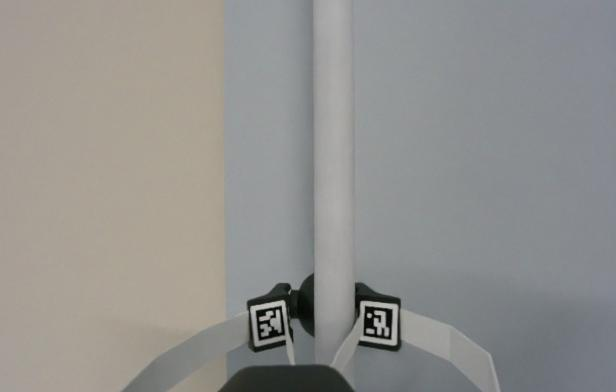

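Request:
move:
  r1: {"base": {"translate_m": 0.133, "strafe_m": -0.0945}, "joints": {"wrist_yaw_rad": -0.958}, "speeds": {"wrist_yaw_rad": 0.1}, "contact_limits": {"translate_m": 0.6}, "pace": "slow"}
  blocking: false
  cameras: []

Request:
wait:
  seconds: 5
  cameras: ["r1_wrist_camera"]

Scene clock: 2626.50 s.
move: r1 moving
r1.base_odometry: x=-1.901 y=+0.293 heading=+1.809
r1.turned_by_wheels: -0.001
r1.turned_by_imu: -0.002
r1.base_tilt: forward=-1.6 right=+1.3
r1.lidar_m: 0.89 2.11 2.34 3.60 5.24 3.25 2.63 1.39 0.57 0.41 0.34 0.34
r1.base_status: translate_m moving; strafe_m moving
r1.joint_positions: lift_m=+0.640 arm_m=+0.000 wrist_yaw_rad=-0.835 wrist_pitch_rad=+0.002 wrist_roll_rad=+0.000 gripper_m=-0.029
r1.joint_status: wrist_yaw_rad moving
r1.measured_speeds: translate_m=+0.043 strafe_m=-0.031 rotate_rad=+0.004 lift_m=+0.000 arm_m=+0.000 wrist_yaw_rad=-0.099 wrist_pitch_rad=+0.000 wrist_roll_rad=+0.000
r1.motor_effort: lift_m=+21(21) arm_m=+4(4) wheel_0=-5(15) wheel_1=-3(5) wheel_2=-12(14)
r1.servo_current: wrist_yaw_rad=72(91) wrist_pitch_rad=33(52) wrist_roll_rad=59(59) gripper_m=65(72)
r1.contact_limits: translate_m 0.6
r1.hand_pose: x=+0.2997 y=-0.2724 z=+0.8174 quat_wxyz=(+0.914, +0.000, +0.001, -0.405) (m; r1's base frame)
r1.wrist_depth_mm: - - 248 244 236 231 226 / - - 249 244 237 231 227 / - - 250 180 238 232 227 / - - 250 181 237 232 227 / - - 251 182 238 233 228 / - - 249 184 183 233 229 / - 130 171 181 238 230 229
r2.base_odometry: x=-4.963 y=-1.771 heading=-2.643
r2.turned_by_wheels: +0.000
r2.turned_by_imu: +0.000
r2.base_tilt: forward=-0.7 right=+0.1
r2.lidar_m: 0.81 2.41 2.18 1.48 0.75 0.67 0.76 0.79 1.09 2.47 2.65 0.86
r2.base_status: not commanded
r2.joint_positions: lift_m=+0.695 arm_m=+0.000 wrist_yaw_rad=-0.003 wrist_pitch_rad=+0.002 wrist_roll_rad=+1.569 gripper_m=+0.140
r2.joint_status: not commanded
r2.measured_speeds: translate_m=+0.000 strafe_m=+0.000 rotate_rad=+0.000 lift_m=+0.000 arm_m=+0.000 wrist_yaw_rad=+0.000 wrist_pitch_rad=+0.000 wrist_roll_rad=+0.000
r2.motor_effort: lift_m=+18(18) arm_m=+4(4) wheel_0=-3(3) wheel_1=-2(3) wheel_2=+3(3)
r2.servo_current: wrist_yaw_rad=52(52) wrist_pitch_rad=46(46) wrist_roll_rad=39(59) gripper_m=52(59)
r2.hand_pose: x=+0.4590 y=-0.0882 z=+0.8727 quat_wxyz=(+0.708, +0.707, +0.000, -0.002) (m; r2's base frame)
r2.wrist_depth_mm: - - - - - 1756 1255 / - - - - - 1661 1229 / - - - - - 676 - / - - 878 891 - 683 - / - - 917 931 - 676 - / - - 946 166 - 668 1182 / - - - 112 - 1756 1229
pictures: none
No camera images: "cameras" was empty.

Scene clock: 2629.50 s.
earlier move: r1 done
r1.base_odometry: x=-1.845 y=+0.432 heading=+1.809
r1.turned_by_wheels: -0.001
r1.turned_by_imu: -0.041
r1.base_tilt: forward=-1.6 right=+1.3
r1.lidar_m: 0.64 2.04 2.19 3.28 5.38 3.45 2.71 1.18 0.51 0.37 0.30 0.39
r1.base_status: done
r1.joint_positions: lift_m=+0.640 arm_m=+0.000 wrist_yaw_rad=-0.971 wrist_pitch_rad=+0.002 wrist_roll_rad=+0.000 gripper_m=-0.029
r1.joint_status: all done
r1.measured_speeds: translate_m=+0.000 strafe_m=+0.000 rotate_rad=+0.000 lift_m=+0.000 arm_m=+0.000 wrist_yaw_rad=+0.000 wrist_pitch_rad=+0.000 wrist_roll_rad=+0.000
r1.motor_effort: lift_m=+21(21) arm_m=+4(4) wheel_0=-14(16) wheel_1=-1(7) wheel_2=-12(17)
r1.servo_current: wrist_yaw_rad=72(91) wrist_pitch_rad=39(52) wrist_roll_rad=52(65) gripper_m=59(72)
r1.contact_limits: translate_m 0.6
r1.hand_pose: x=+0.2615 y=-0.2874 z=+0.8174 quat_wxyz=(+0.884, +0.000, +0.001, -0.467) (m; r1's base frame)
r1.wrist_depth_mm: 286 278 257 242 236 231 228 / 287 278 258 242 236 232 229 / 289 279 258 243 236 233 229 / 287 278 259 244 237 234 229 / 289 281 260 244 237 233 230 / 290 281 262 183 180 234 230 / 290 282 167 180 239 153 231
r2.base_odometry: x=-4.963 y=-1.771 heading=-2.643
r2.turned_by_wheels: +0.000
r2.turned_by_imu: +0.000
r2.base_tilt: forward=-0.7 right=+0.1
r2.lidar_m: 0.79 2.40 2.20 1.47 0.76 0.67 0.68 0.77 1.13 2.49 2.64 0.82
r2.base_status: not commanded
r2.joint_positions: lift_m=+0.695 arm_m=+0.000 wrist_yaw_rad=-0.003 wrist_pitch_rad=+0.002 wrist_roll_rad=+1.569 gripper_m=+0.140
r2.joint_status: not commanded
r2.measured_speeds: translate_m=+0.000 strafe_m=+0.000 rotate_rad=+0.000 lift_m=+0.000 arm_m=+0.000 wrist_yaw_rad=+0.000 wrist_pitch_rad=+0.000 wrist_roll_rad=+0.000
r2.motor_effort: lift_m=+18(18) arm_m=+4(4) wheel_0=-3(3) wheel_1=-2(3) wheel_2=+3(3)
r2.servo_current: wrist_yaw_rad=46(59) wrist_pitch_rad=39(46) wrist_roll_rad=52(59) gripper_m=52(59)
r2.hand_pose: x=+0.4590 y=-0.0882 z=+0.8727 quat_wxyz=(+0.708, +0.707, +0.000, -0.002) (m; r2's base frame)
r2.wrist_depth_mm: - - - - - 1756 1281 / - - - - - 1661 1229 / - - - - - 676 - / - - 891 904 - 676 - / - - 931 931 - 676 - / - - 931 166 - 676 1160 / - - - 112 - 1921 1255
wait: 3.00 of 5 s (r1 has come to rest)
pictures: r1_wrist_camera
Images, in order (width x height): r1_wrist_camera 616x392.

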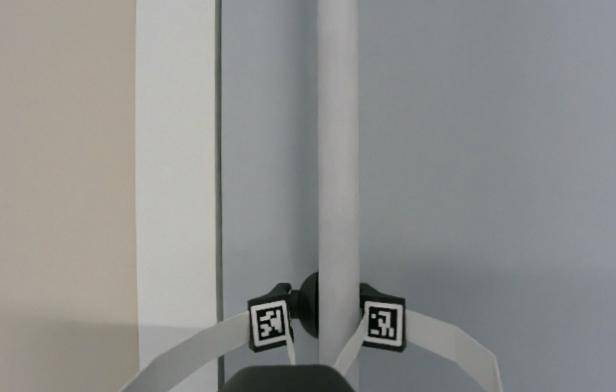

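Request:
move:
  r1: {"base": {"translate_m": 0.034, "strafe_m": -0.037}, "joints": {"wrist_yaw_rad": -1.0}, "speeds": {"wrist_yaw_rad": 0.06}, "contact_limits": {"translate_m": 0.5}, "pace": "slow"}
  blocking: false
  cameras: []

Request:
wait:
  seconds: 4
  cameras: ["r1_wrist_camera"]

Scene clock: 2641.87 s.
move: r1 moving
r1.base_odometry: x=-1.838 y=+0.443 heading=+1.807
r1.turned_by_wheels: -0.001
r1.turned_by_imu: -0.022
r1.base_tilt: forward=-1.6 right=+1.3
r1.lidar_m: 0.57 2.03 2.18 3.21 5.38 3.53 2.74 1.13 0.51 0.38 0.27 0.37
r1.base_status: translate_m moving; strafe_m moving
r1.joint_positions: lift_m=+0.640 arm_m=+0.000 wrist_yaw_rad=-0.990 wrist_pitch_rad=+0.002 wrist_roll_rad=+0.000 gripper_m=-0.029
r1.joint_status: wrist_yaw_rad moving
r1.measured_speeds: translate_m=+0.034 strafe_m=-0.037 rotate_rad=+0.001 lift_m=+0.000 arm_m=+0.000 wrist_yaw_rad=-0.061 wrist_pitch_rad=+0.000 wrist_roll_rad=+0.000
r1.motor_effort: lift_m=+21(21) arm_m=+4(4) wheel_0=-4(15) wheel_1=-4(6) wheel_2=-12(14)
r1.servo_current: wrist_yaw_rad=59(98) wrist_pitch_rad=33(46) wrist_roll_rad=46(52) gripper_m=59(72)
r1.contact_limits: translate_m 0.5
r1.hand_pose: x=+0.2561 y=-0.2891 z=+0.8174 quat_wxyz=(+0.880, +0.000, +0.001, -0.475) (m; r1's base frame)
r1.wrist_depth_mm: 260 242 247 243 238 234 230 / 262 243 246 244 239 234 230 / 262 242 247 181 239 235 231 / 262 243 248 181 239 236 230 / 262 244 248 181 240 236 232 / 264 245 241 181 183 236 232 / 264 244 178 181 240 234 233
r2.base_odometry: x=-4.963 y=-1.771 heading=-2.643
r2.turned_by_wheels: +0.000
r2.turned_by_imu: +0.001
r2.base_tilt: forward=-0.7 right=+0.1
r2.lidar_m: 0.80 2.39 2.20 1.45 0.77 0.68 0.68 0.74 1.08 2.49 2.60 0.84
r2.base_status: not commanded
r2.joint_positions: lift_m=+0.695 arm_m=+0.000 wrist_yaw_rad=-0.003 wrist_pitch_rad=+0.002 wrist_roll_rad=+1.569 gripper_m=+0.140
r2.joint_status: not commanded
r2.measured_speeds: translate_m=+0.000 strafe_m=+0.000 rotate_rad=+0.000 lift_m=+0.000 arm_m=+0.000 wrist_yaw_rad=+0.000 wrist_pitch_rad=+0.000 wrist_roll_rad=+0.000
r2.motor_effort: lift_m=+18(18) arm_m=+4(4) wheel_0=-3(3) wheel_1=-2(2) wheel_2=+3(3)
r2.servo_current: wrist_yaw_rad=46(59) wrist_pitch_rad=39(46) wrist_roll_rad=52(52) gripper_m=52(52)
r2.hand_pose: x=+0.4590 y=-0.0882 z=+0.8727 quat_wxyz=(+0.708, +0.707, +0.000, -0.002) (m; r2's base frame)
r2.wrist_depth_mm: - - - - - 1756 1255 / - - - - - 1661 1205 / - - - - - 683 - / - - 891 878 - 668 - / - - 931 931 - 668 - / - - 946 166 - 676 1182 / - - - 112 - 1863 1229
pictures: none
No camera images: "cameras" was empty.

Scene clock: 2643.27 s.
earlier move: r1 done
r1.base_odometry: x=-1.818 y=+0.473 heading=+1.810
r1.turned_by_wheels: +0.003
r1.turned_by_imu: -0.035
r1.base_tilt: forward=-1.6 right=+1.2
r1.lidar_m: 0.51 1.66 2.16 3.05 5.43 3.70 2.77 1.22 0.49 0.35 0.28 0.33
r1.base_status: done
r1.joint_positions: lift_m=+0.640 arm_m=+0.000 wrist_yaw_rad=-1.019 wrist_pitch_rad=+0.002 wrist_roll_rad=+0.000 gripper_m=-0.030
r1.joint_status: all done
r1.measured_speeds: translate_m=+0.000 strafe_m=+0.000 rotate_rad=+0.000 lift_m=+0.000 arm_m=+0.000 wrist_yaw_rad=+0.000 wrist_pitch_rad=+0.000 wrist_roll_rad=+0.000
r1.on_its_own: wrist_yaw_rad is at rest, and its servo_current (137 mA) is outside its rest range (0 to 104 mA)
r1.motor_effort: lift_m=+21(21) arm_m=+5(5) wheel_0=+24(25) wheel_1=-3(11) wheel_2=-2(14)
r1.servo_current: wrist_yaw_rad=137(137) wrist_pitch_rad=46(46) wrist_roll_rad=46(65) gripper_m=39(72)
r1.contact_limits: translate_m 0.5
r1.hand_pose: x=+0.2476 y=-0.2914 z=+0.8174 quat_wxyz=(+0.873, +0.001, +0.001, -0.488) (m; r1's base frame)
r1.wrist_depth_mm: 225 211 221 155 217 215 213 / 226 211 223 156 217 216 214 / 226 211 223 156 219 216 215 / 213 213 224 159 219 216 214 / 228 213 224 220 220 217 216 / 229 213 192 155 220 218 216 / 229 156 224 156 220 217 217
r2.base_odometry: x=-4.963 y=-1.771 heading=-2.643
r2.turned_by_wheels: +0.000
r2.turned_by_imu: +0.000
r2.base_tilt: forward=-0.7 right=+0.1
r2.lidar_m: 0.79 2.42 2.20 1.45 0.75 0.65 0.66 0.77 1.11 2.48 2.64 0.85
r2.base_status: not commanded
r2.joint_positions: lift_m=+0.695 arm_m=+0.000 wrist_yaw_rad=-0.003 wrist_pitch_rad=+0.002 wrist_roll_rad=+1.569 gripper_m=+0.140
r2.joint_status: not commanded
r2.measured_speeds: translate_m=+0.000 strafe_m=+0.000 rotate_rad=+0.000 lift_m=+0.000 arm_m=+0.000 wrist_yaw_rad=+0.000 wrist_pitch_rad=+0.000 wrist_roll_rad=+0.000
r2.motor_effort: lift_m=+18(18) arm_m=+4(4) wheel_0=-3(4) wheel_1=-2(3) wheel_2=+3(4)
r2.servo_current: wrist_yaw_rad=39(59) wrist_pitch_rad=39(46) wrist_roll_rad=46(59) gripper_m=46(59)
r2.hand_pose: x=+0.4590 y=-0.0882 z=+0.8727 quat_wxyz=(+0.708, +0.707, +0.000, -0.002) (m; r2's base frame)
r2.wrist_depth_mm: - - - - - 1756 1308 / - - - - - 1661 1229 / - - - - - 683 - / - - 891 891 - 676 - / - - 931 931 - 683 - / - - 946 166 - 668 1182 / - - - 112 - 1863 1205
wait: 1.40 of 4 s (r1 has come to rest)
pictures: r1_wrist_camera
Images, in order (width x height): r1_wrist_camera 616x392.

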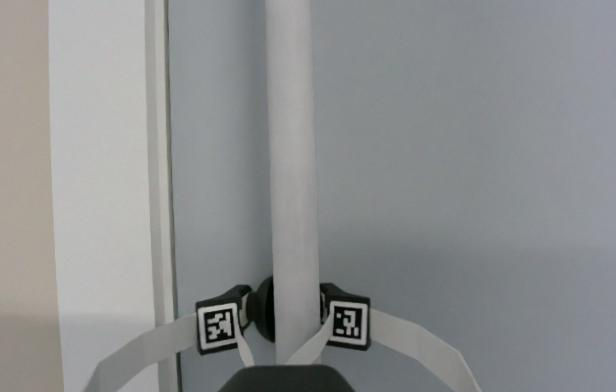

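Request:
move:
  r1: {"base": {"translate_m": -0.0074, "strafe_m": 0.0131}, "pace": "slow"}
  blocking: false
  cameras: []

Request:
wait:
  seconds: 2
  cameras: []

Request:
move:
  r1: {"joints": {"gripper_m": 0.10}}
  blocking: false
  cameras: []

Request:
wait:
  seconds: 4
  cameras: ["r1_wrist_camera"]

Scene clock: 2655.70 s.
move: r1 moving
r1.base_odometry: x=-1.826 y=+0.466 heading=+1.811
r1.turned_by_wheels: +0.000
r1.turned_by_imu: +0.000
r1.base_tilt: forward=-1.6 right=+1.3
r1.lidar_m: 0.55 1.74 2.15 3.11 5.43 3.69 2.74 1.23 0.47 0.37 0.28 0.38
r1.base_status: translate_m moving; strafe_m moving
r1.joint_positions: lift_m=+0.640 arm_m=+0.000 wrist_yaw_rad=-1.003 wrist_pitch_rad=+0.002 wrist_roll_rad=+0.000 gripper_m=-0.030
r1.joint_status: not commanded
r1.measured_speeds: translate_m=-0.016 strafe_m=+0.028 rotate_rad=-0.003 lift_m=+0.000 arm_m=+0.000 wrist_yaw_rad=+0.019 wrist_pitch_rad=+0.000 wrist_roll_rad=+0.000
r1.motor_effort: lift_m=+21(21) arm_m=+4(5) wheel_0=+1(21) wheel_1=+2(6) wheel_2=+3(5)
r1.servo_current: wrist_yaw_rad=59(117) wrist_pitch_rad=46(52) wrist_roll_rad=52(65) gripper_m=46(46)
r1.hand_pose: x=+0.2522 y=-0.2901 z=+0.8174 quat_wxyz=(+0.877, +0.000, +0.001, -0.481) (m; r1's base frame)
r1.wrist_depth_mm: 234 218 228 223 222 219 216 / 234 218 229 224 223 220 217 / 235 219 229 166 224 220 218 / 236 220 229 164 224 220 219 / 236 220 230 163 224 221 220 / 236 220 230 180 224 222 220 / 237 220 232 180 225 222 220
r2.base_odometry: x=-4.963 y=-1.771 heading=-2.643
r2.turned_by_wheels: +0.000
r2.turned_by_imu: +0.000
r2.base_tilt: forward=-0.7 right=+0.1
r2.lidar_m: 0.80 2.39 2.21 1.42 0.72 0.67 0.66 0.75 1.12 2.49 2.63 0.83
r2.base_status: not commanded
r2.joint_positions: lift_m=+0.695 arm_m=+0.000 wrist_yaw_rad=-0.003 wrist_pitch_rad=+0.002 wrist_roll_rad=+1.569 gripper_m=+0.140
r2.joint_status: not commanded
r2.measured_speeds: translate_m=+0.000 strafe_m=+0.000 rotate_rad=+0.000 lift_m=+0.000 arm_m=+0.000 wrist_yaw_rad=+0.000 wrist_pitch_rad=+0.000 wrist_roll_rad=+0.000
r2.motor_effort: lift_m=+18(18) arm_m=+4(4) wheel_0=-3(3) wheel_1=-2(2) wheel_2=+3(3)
r2.servo_current: wrist_yaw_rad=46(52) wrist_pitch_rad=46(46) wrist_roll_rad=46(52) gripper_m=59(59)
r2.hand_pose: x=+0.4590 y=-0.0882 z=+0.8727 quat_wxyz=(+0.708, +0.707, +0.000, -0.002) (m; r2's base frame)
r2.wrist_depth_mm: - - - - - 1708 1308 / - - - - - 1756 1205 / - - - - - 683 - / - - 891 891 - 676 - / - - 946 917 - 683 - / - - 917 166 - 668 1182 / - - - 112 - 1863 1255
pictures: none
No camera images: "cameras" was empty.

Scene clock: 2656.27 s.
earlier move: r1 done
r1.base_odometry: x=-1.829 y=+0.463 heading=+1.810
r1.turned_by_wheels: +0.000
r1.turned_by_imu: +0.000
r1.base_tilt: forward=-1.6 right=+1.2
r1.lidar_m: 0.54 1.77 2.15 3.05 5.42 3.71 2.78 1.26 0.49 0.36 0.26 0.35
r1.base_status: done
r1.joint_positions: lift_m=+0.640 arm_m=+0.000 wrist_yaw_rad=-1.003 wrist_pitch_rad=+0.002 wrist_roll_rad=+0.000 gripper_m=-0.030
r1.joint_status: not commanded
r1.measured_speeds: translate_m=+0.000 strafe_m=+0.000 rotate_rad=+0.000 lift_m=+0.000 arm_m=+0.000 wrist_yaw_rad=+0.000 wrist_pitch_rad=+0.000 wrist_roll_rad=+0.000
r1.motor_effort: lift_m=+21(21) arm_m=+4(5) wheel_0=-2(21) wheel_1=+4(6) wheel_2=+2(5)
r1.servo_current: wrist_yaw_rad=46(117) wrist_pitch_rad=39(52) wrist_roll_rad=52(65) gripper_m=46(52)
r1.hand_pose: x=+0.2523 y=-0.2901 z=+0.8174 quat_wxyz=(+0.877, +0.000, +0.001, -0.481) (m; r1's base frame)
r1.wrist_depth_mm: 238 223 233 228 226 221 - / 239 223 234 167 226 223 220 / 240 224 233 167 226 224 220 / 240 223 234 166 227 223 221 / 241 224 235 229 227 224 221 / 242 224 234 180 227 224 222 / 242 224 236 164 229 224 223
r2.base_odometry: x=-4.963 y=-1.771 heading=-2.643
r2.turned_by_wheels: +0.000
r2.turned_by_imu: +0.000
r2.base_tilt: forward=-0.7 right=+0.0
r2.lidar_m: 0.79 2.38 2.19 1.44 0.75 0.66 0.66 0.76 1.08 2.48 2.64 0.83
r2.base_status: not commanded
r2.joint_positions: lift_m=+0.695 arm_m=+0.000 wrist_yaw_rad=-0.003 wrist_pitch_rad=+0.002 wrist_roll_rad=+1.569 gripper_m=+0.140
r2.joint_status: not commanded
r2.measured_speeds: translate_m=+0.000 strafe_m=+0.000 rotate_rad=+0.000 lift_m=+0.000 arm_m=+0.000 wrist_yaw_rad=+0.000 wrist_pitch_rad=+0.000 wrist_roll_rad=+0.000
r2.motor_effort: lift_m=+18(18) arm_m=+4(4) wheel_0=-3(3) wheel_1=-2(2) wheel_2=+3(3)
r2.servo_current: wrist_yaw_rad=52(59) wrist_pitch_rad=39(46) wrist_roll_rad=39(59) gripper_m=46(59)
r2.hand_pose: x=+0.4590 y=-0.0882 z=+0.8727 quat_wxyz=(+0.708, +0.707, +0.000, -0.002) (m; r2's base frame)
r2.wrist_depth_mm: - - - - - 1708 1308 / - - - - - 1661 1205 / - - - - - 683 - / - - 891 904 - 668 - / - - 946 931 - 676 - / - - 946 166 - 668 1160 / - - - 112 - 1863 1255
wait: 0.57 of 2 s (r1 has come to rest)
pictures: none
No camera images: "cameras" was empty.

Scene clock: 2656.77 s.
move: r1 moving
r1.base_odometry: x=-1.829 y=+0.463 heading=+1.811
r1.turned_by_wheels: +0.000
r1.turned_by_imu: +0.000
r1.base_tilt: forward=-1.6 right=+1.3
r1.lidar_m: 0.54 1.76 2.18 3.09 5.42 3.68 2.77 1.22 0.51 0.37 0.30 0.36
r1.base_status: not commanded
r1.joint_positions: lift_m=+0.640 arm_m=+0.000 wrist_yaw_rad=-1.003 wrist_pitch_rad=+0.002 wrist_roll_rad=+0.000 gripper_m=-0.004
r1.joint_status: gripper_m moving
r1.measured_speeds: translate_m=+0.000 strafe_m=+0.000 rotate_rad=+0.000 lift_m=+0.000 arm_m=+0.000 wrist_yaw_rad=+0.000 wrist_pitch_rad=+0.000 wrist_roll_rad=+0.000
r1.motor_effort: lift_m=+21(21) arm_m=+5(5) wheel_0=-2(3) wheel_1=+4(4) wheel_2=+2(2)
r1.servo_current: wrist_yaw_rad=39(59) wrist_pitch_rad=39(52) wrist_roll_rad=39(65) gripper_m=65(65)
r1.hand_pose: x=+0.2523 y=-0.2901 z=+0.8174 quat_wxyz=(+0.877, +0.000, +0.001, -0.481) (m; r1's base frame)
r1.wrist_depth_mm: 237 222 233 229 227 224 221 / 238 224 234 229 228 224 222 / 239 224 234 230 228 225 222 / 240 224 235 230 229 225 224 / 241 224 236 231 229 226 224 / 241 225 236 168 229 227 224 / 242 225 236 181 230 228 225
r2.base_odometry: x=-4.963 y=-1.771 heading=-2.643
r2.turned_by_wheels: +0.000
r2.turned_by_imu: +0.000
r2.base_tilt: forward=-0.7 right=+0.1
r2.lidar_m: 0.79 2.38 2.19 1.46 0.73 0.68 0.67 0.75 1.08 2.49 2.66 0.84
r2.base_status: not commanded
r2.joint_positions: lift_m=+0.695 arm_m=+0.000 wrist_yaw_rad=-0.003 wrist_pitch_rad=+0.002 wrist_roll_rad=+1.569 gripper_m=+0.140
r2.joint_status: not commanded
r2.measured_speeds: translate_m=+0.000 strafe_m=+0.000 rotate_rad=+0.000 lift_m=+0.000 arm_m=+0.000 wrist_yaw_rad=+0.000 wrist_pitch_rad=+0.000 wrist_roll_rad=+0.000
r2.motor_effort: lift_m=+18(18) arm_m=+4(4) wheel_0=-3(3) wheel_1=-2(2) wheel_2=+3(3)
r2.servo_current: wrist_yaw_rad=39(59) wrist_pitch_rad=46(46) wrist_roll_rad=52(59) gripper_m=46(52)
r2.hand_pose: x=+0.4590 y=-0.0882 z=+0.8727 quat_wxyz=(+0.708, +0.707, +0.000, -0.002) (m; r2's base frame)
r2.wrist_depth_mm: - - - - - 1756 1308 / - - - - - 1661 1229 / - - - - - 683 - / - - 891 891 - 691 - / - - 931 904 - 676 - / - - 931 166 - 676 1160 / - - - 112 - 1863 1229
pictures: none
No camera images: "cameras" was empty.

Scene clock: 2658.27 s.
earlier move: r1 done
r1.base_odometry: x=-1.829 y=+0.463 heading=+1.811
r1.turned_by_wheels: +0.000
r1.turned_by_imu: +0.000
r1.base_tilt: forward=-1.6 right=+1.2
r1.lidar_m: 0.54 1.74 2.17 3.10 5.41 3.67 2.78 1.28 0.52 0.35 0.29 0.38
r1.base_status: not commanded
r1.joint_positions: lift_m=+0.640 arm_m=+0.000 wrist_yaw_rad=-1.003 wrist_pitch_rad=+0.002 wrist_roll_rad=+0.000 gripper_m=+0.100
r1.joint_status: all done
r1.measured_speeds: translate_m=+0.000 strafe_m=+0.000 rotate_rad=+0.000 lift_m=+0.000 arm_m=+0.000 wrist_yaw_rad=+0.000 wrist_pitch_rad=+0.000 wrist_roll_rad=+0.000
r1.motor_effort: lift_m=+21(21) arm_m=+5(5) wheel_0=+2(3) wheel_1=+3(4) wheel_2=+1(2)
r1.servo_current: wrist_yaw_rad=52(78) wrist_pitch_rad=39(52) wrist_roll_rad=52(72) gripper_m=39(98)
r1.hand_pose: x=+0.2523 y=-0.2901 z=+0.8174 quat_wxyz=(+0.877, +0.000, +0.001, -0.481) (m; r1's base frame)
r1.wrist_depth_mm: 239 223 234 229 228 224 222 / 239 223 234 229 228 225 224 / 240 224 235 230 229 226 223 / 240 224 235 231 229 226 224 / 241 225 236 232 229 228 224 / 243 225 236 170 229 228 224 / 243 226 237 168 231 228 225
r2.base_odometry: x=-4.963 y=-1.771 heading=-2.643
r2.turned_by_wheels: +0.000
r2.turned_by_imu: +0.000
r2.base_tilt: forward=-0.6 right=+0.1
r2.lidar_m: 0.80 2.41 2.21 1.46 0.74 0.66 0.65 0.75 1.08 2.49 2.66 0.86
r2.base_status: not commanded
r2.joint_positions: lift_m=+0.695 arm_m=+0.000 wrist_yaw_rad=-0.003 wrist_pitch_rad=+0.002 wrist_roll_rad=+1.569 gripper_m=+0.140
r2.joint_status: not commanded
r2.measured_speeds: translate_m=+0.000 strafe_m=+0.000 rotate_rad=+0.000 lift_m=+0.000 arm_m=+0.000 wrist_yaw_rad=+0.000 wrist_pitch_rad=+0.000 wrist_roll_rad=+0.000
r2.motor_effort: lift_m=+18(18) arm_m=+4(4) wheel_0=-3(3) wheel_1=-2(3) wheel_2=+3(4)
r2.servo_current: wrist_yaw_rad=46(59) wrist_pitch_rad=46(46) wrist_roll_rad=39(59) gripper_m=52(59)
r2.hand_pose: x=+0.4590 y=-0.0882 z=+0.8727 quat_wxyz=(+0.708, +0.707, +0.000, -0.002) (m; r2's base frame)
r2.wrist_depth_mm: - - - - - 1756 1281 / - - - - - 1661 1255 / - - - - - 683 - / - - 878 891 - 676 - / - - 931 917 - 668 - / - - 931 167 - 676 1182 / - - - 112 - 1921 1255
wait: 1.50 of 4 s (r1 has come to rest)
pictures: r1_wrist_camera
Images, in order (width x height): r1_wrist_camera 616x392.

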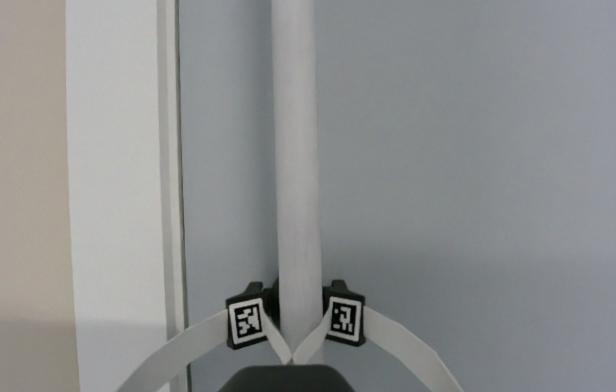

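Request:
move:
  blocking: false
  cameras: []
  r1: {"base": {"translate_m": -0.0147, "strafe_m": 0.026}, "pace": "slow"}

Request:
wait:
  seconds: 2
  cameras: ["r1_wrist_camera"]

Scene clock: 2670.07 s.
move: r1 moving
r1.base_odometry: x=-1.838 y=+0.455 heading=+1.811
r1.turned_by_wheels: +0.000
r1.turned_by_imu: +0.000
r1.base_tilt: forward=-1.6 right=+1.3
r1.lidar_m: 0.58 1.87 2.18 3.04 5.40 3.66 2.76 1.28 0.51 0.37 0.32 0.35
r1.base_status: translate_m moving; strafe_m moving
r1.joint_positions: lift_m=+0.640 arm_m=+0.000 wrist_yaw_rad=-1.002 wrist_pitch_rad=+0.002 wrist_roll_rad=+0.000 gripper_m=+0.100
r1.joint_status: not commanded
r1.measured_speeds: translate_m=-0.024 strafe_m=+0.043 rotate_rad=-0.003 lift_m=+0.000 arm_m=+0.000 wrist_yaw_rad=+0.008 wrist_pitch_rad=+0.000 wrist_roll_rad=+0.000
r1.motor_effort: lift_m=+21(21) arm_m=+5(5) wheel_0=-1(6) wheel_1=+4(6) wheel_2=+6(6)
r1.servo_current: wrist_yaw_rad=39(65) wrist_pitch_rad=39(52) wrist_roll_rad=52(65) gripper_m=46(46)
r1.hand_pose: x=+0.2524 y=-0.2901 z=+0.8174 quat_wxyz=(+0.877, +0.000, +0.001, -0.480) (m; r1's base frame)
r1.wrist_depth_mm: 256 236 243 240 234 228 224 / 256 236 244 240 234 229 224 / 256 237 244 240 235 229 224 / 257 237 245 241 236 230 226 / 257 238 245 242 236 231 227 / 259 238 199 242 198 231 227 / 259 239 247 151 237 230 229
r2.base_odometry: x=-4.963 y=-1.771 heading=-2.643
r2.turned_by_wheels: +0.000
r2.turned_by_imu: +0.000
r2.base_tilt: forward=-0.7 right=+0.1
r2.lidar_m: 0.81 2.43 2.17 1.44 0.72 0.67 0.69 0.77 1.10 2.49 2.65 0.87
r2.base_status: not commanded
r2.joint_positions: lift_m=+0.695 arm_m=+0.000 wrist_yaw_rad=-0.003 wrist_pitch_rad=+0.002 wrist_roll_rad=+1.569 gripper_m=+0.140
r2.joint_status: not commanded
r2.measured_speeds: translate_m=+0.000 strafe_m=+0.000 rotate_rad=+0.000 lift_m=+0.000 arm_m=+0.000 wrist_yaw_rad=+0.000 wrist_pitch_rad=+0.000 wrist_roll_rad=+0.000
r2.motor_effort: lift_m=+18(18) arm_m=+4(4) wheel_0=-3(3) wheel_1=-2(2) wheel_2=+3(3)
r2.servo_current: wrist_yaw_rad=39(59) wrist_pitch_rad=39(46) wrist_roll_rad=39(59) gripper_m=52(59)
r2.hand_pose: x=+0.4590 y=-0.0882 z=+0.8727 quat_wxyz=(+0.708, +0.707, +0.000, -0.002) (m; r2's base frame)
r2.wrist_depth_mm: - - - - - 1808 1281 / - - - - - 1661 1229 / - - - - - 683 - / - - 891 904 - 668 - / - - 931 931 - 676 - / - - 931 166 - 676 1182 / - - - 112 - 1863 1255
pictures: none
No camera images: "cameras" was empty.

Scene clock: 2670.93 s.
earlier move: r1 done
r1.base_odometry: x=-1.850 y=+0.443 heading=+1.811
r1.turned_by_wheels: +0.000
r1.turned_by_imu: +0.000
r1.base_tilt: forward=-1.6 right=+1.3
r1.lidar_m: 0.57 1.91 2.14 3.09 5.38 3.66 2.76 1.32 0.53 0.39 0.31 0.39
r1.base_status: done
r1.joint_positions: lift_m=+0.640 arm_m=+0.000 wrist_yaw_rad=-1.001 wrist_pitch_rad=+0.002 wrist_roll_rad=+0.000 gripper_m=+0.100
r1.joint_status: not commanded
r1.measured_speeds: translate_m=+0.000 strafe_m=+0.000 rotate_rad=+0.000 lift_m=+0.000 arm_m=+0.000 wrist_yaw_rad=+0.000 wrist_pitch_rad=+0.000 wrist_roll_rad=+0.000
r1.motor_effort: lift_m=+21(21) arm_m=+4(5) wheel_0=-3(6) wheel_1=+2(6) wheel_2=+3(6)
r1.servo_current: wrist_yaw_rad=65(65) wrist_pitch_rad=39(52) wrist_roll_rad=39(65) gripper_m=46(46)
r1.hand_pose: x=+0.2528 y=-0.2900 z=+0.8174 quat_wxyz=(+0.877, +0.000, +0.001, -0.480) (m; r1's base frame)
r1.wrist_depth_mm: 272 253 262 255 253 247 243 / 272 254 262 256 253 248 244 / 273 254 263 256 253 249 244 / 274 255 262 256 254 250 246 / 274 255 264 257 254 251 246 / 276 256 265 262 196 249 247 / 276 256 255 145 256 249 247
r2.base_odometry: x=-4.963 y=-1.771 heading=-2.643
r2.turned_by_wheels: +0.000
r2.turned_by_imu: +0.000
r2.base_tilt: forward=-0.7 right=+0.1
r2.lidar_m: 0.81 2.41 2.20 1.44 0.73 0.67 0.65 0.79 1.08 2.49 2.64 0.86
r2.base_status: not commanded
r2.joint_positions: lift_m=+0.695 arm_m=+0.000 wrist_yaw_rad=-0.003 wrist_pitch_rad=+0.002 wrist_roll_rad=+1.569 gripper_m=+0.140
r2.joint_status: not commanded
r2.measured_speeds: translate_m=+0.000 strafe_m=+0.000 rotate_rad=+0.000 lift_m=+0.000 arm_m=+0.000 wrist_yaw_rad=+0.000 wrist_pitch_rad=+0.000 wrist_roll_rad=+0.000
r2.motor_effort: lift_m=+18(18) arm_m=+4(4) wheel_0=-3(3) wheel_1=-2(2) wheel_2=+3(4)
r2.servo_current: wrist_yaw_rad=59(59) wrist_pitch_rad=46(46) wrist_roll_rad=52(59) gripper_m=59(59)
r2.hand_pose: x=+0.4590 y=-0.0882 z=+0.8727 quat_wxyz=(+0.708, +0.707, +0.000, -0.002) (m; r2's base frame)
r2.wrist_depth_mm: - - - - - 1756 1308 / - - - - - 1661 1255 / - - - - - 676 - / - - 904 878 - 683 - / - - 931 917 - 676 - / - - 931 166 - 668 1182 / - - - 112 - 1808 1281
wait: 0.87 of 2 s (r1 has come to rest)
pictures: r1_wrist_camera
Images, in order (width x height): r1_wrist_camera 616x392.

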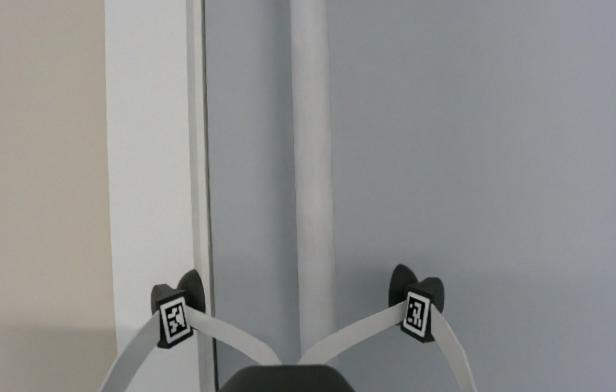

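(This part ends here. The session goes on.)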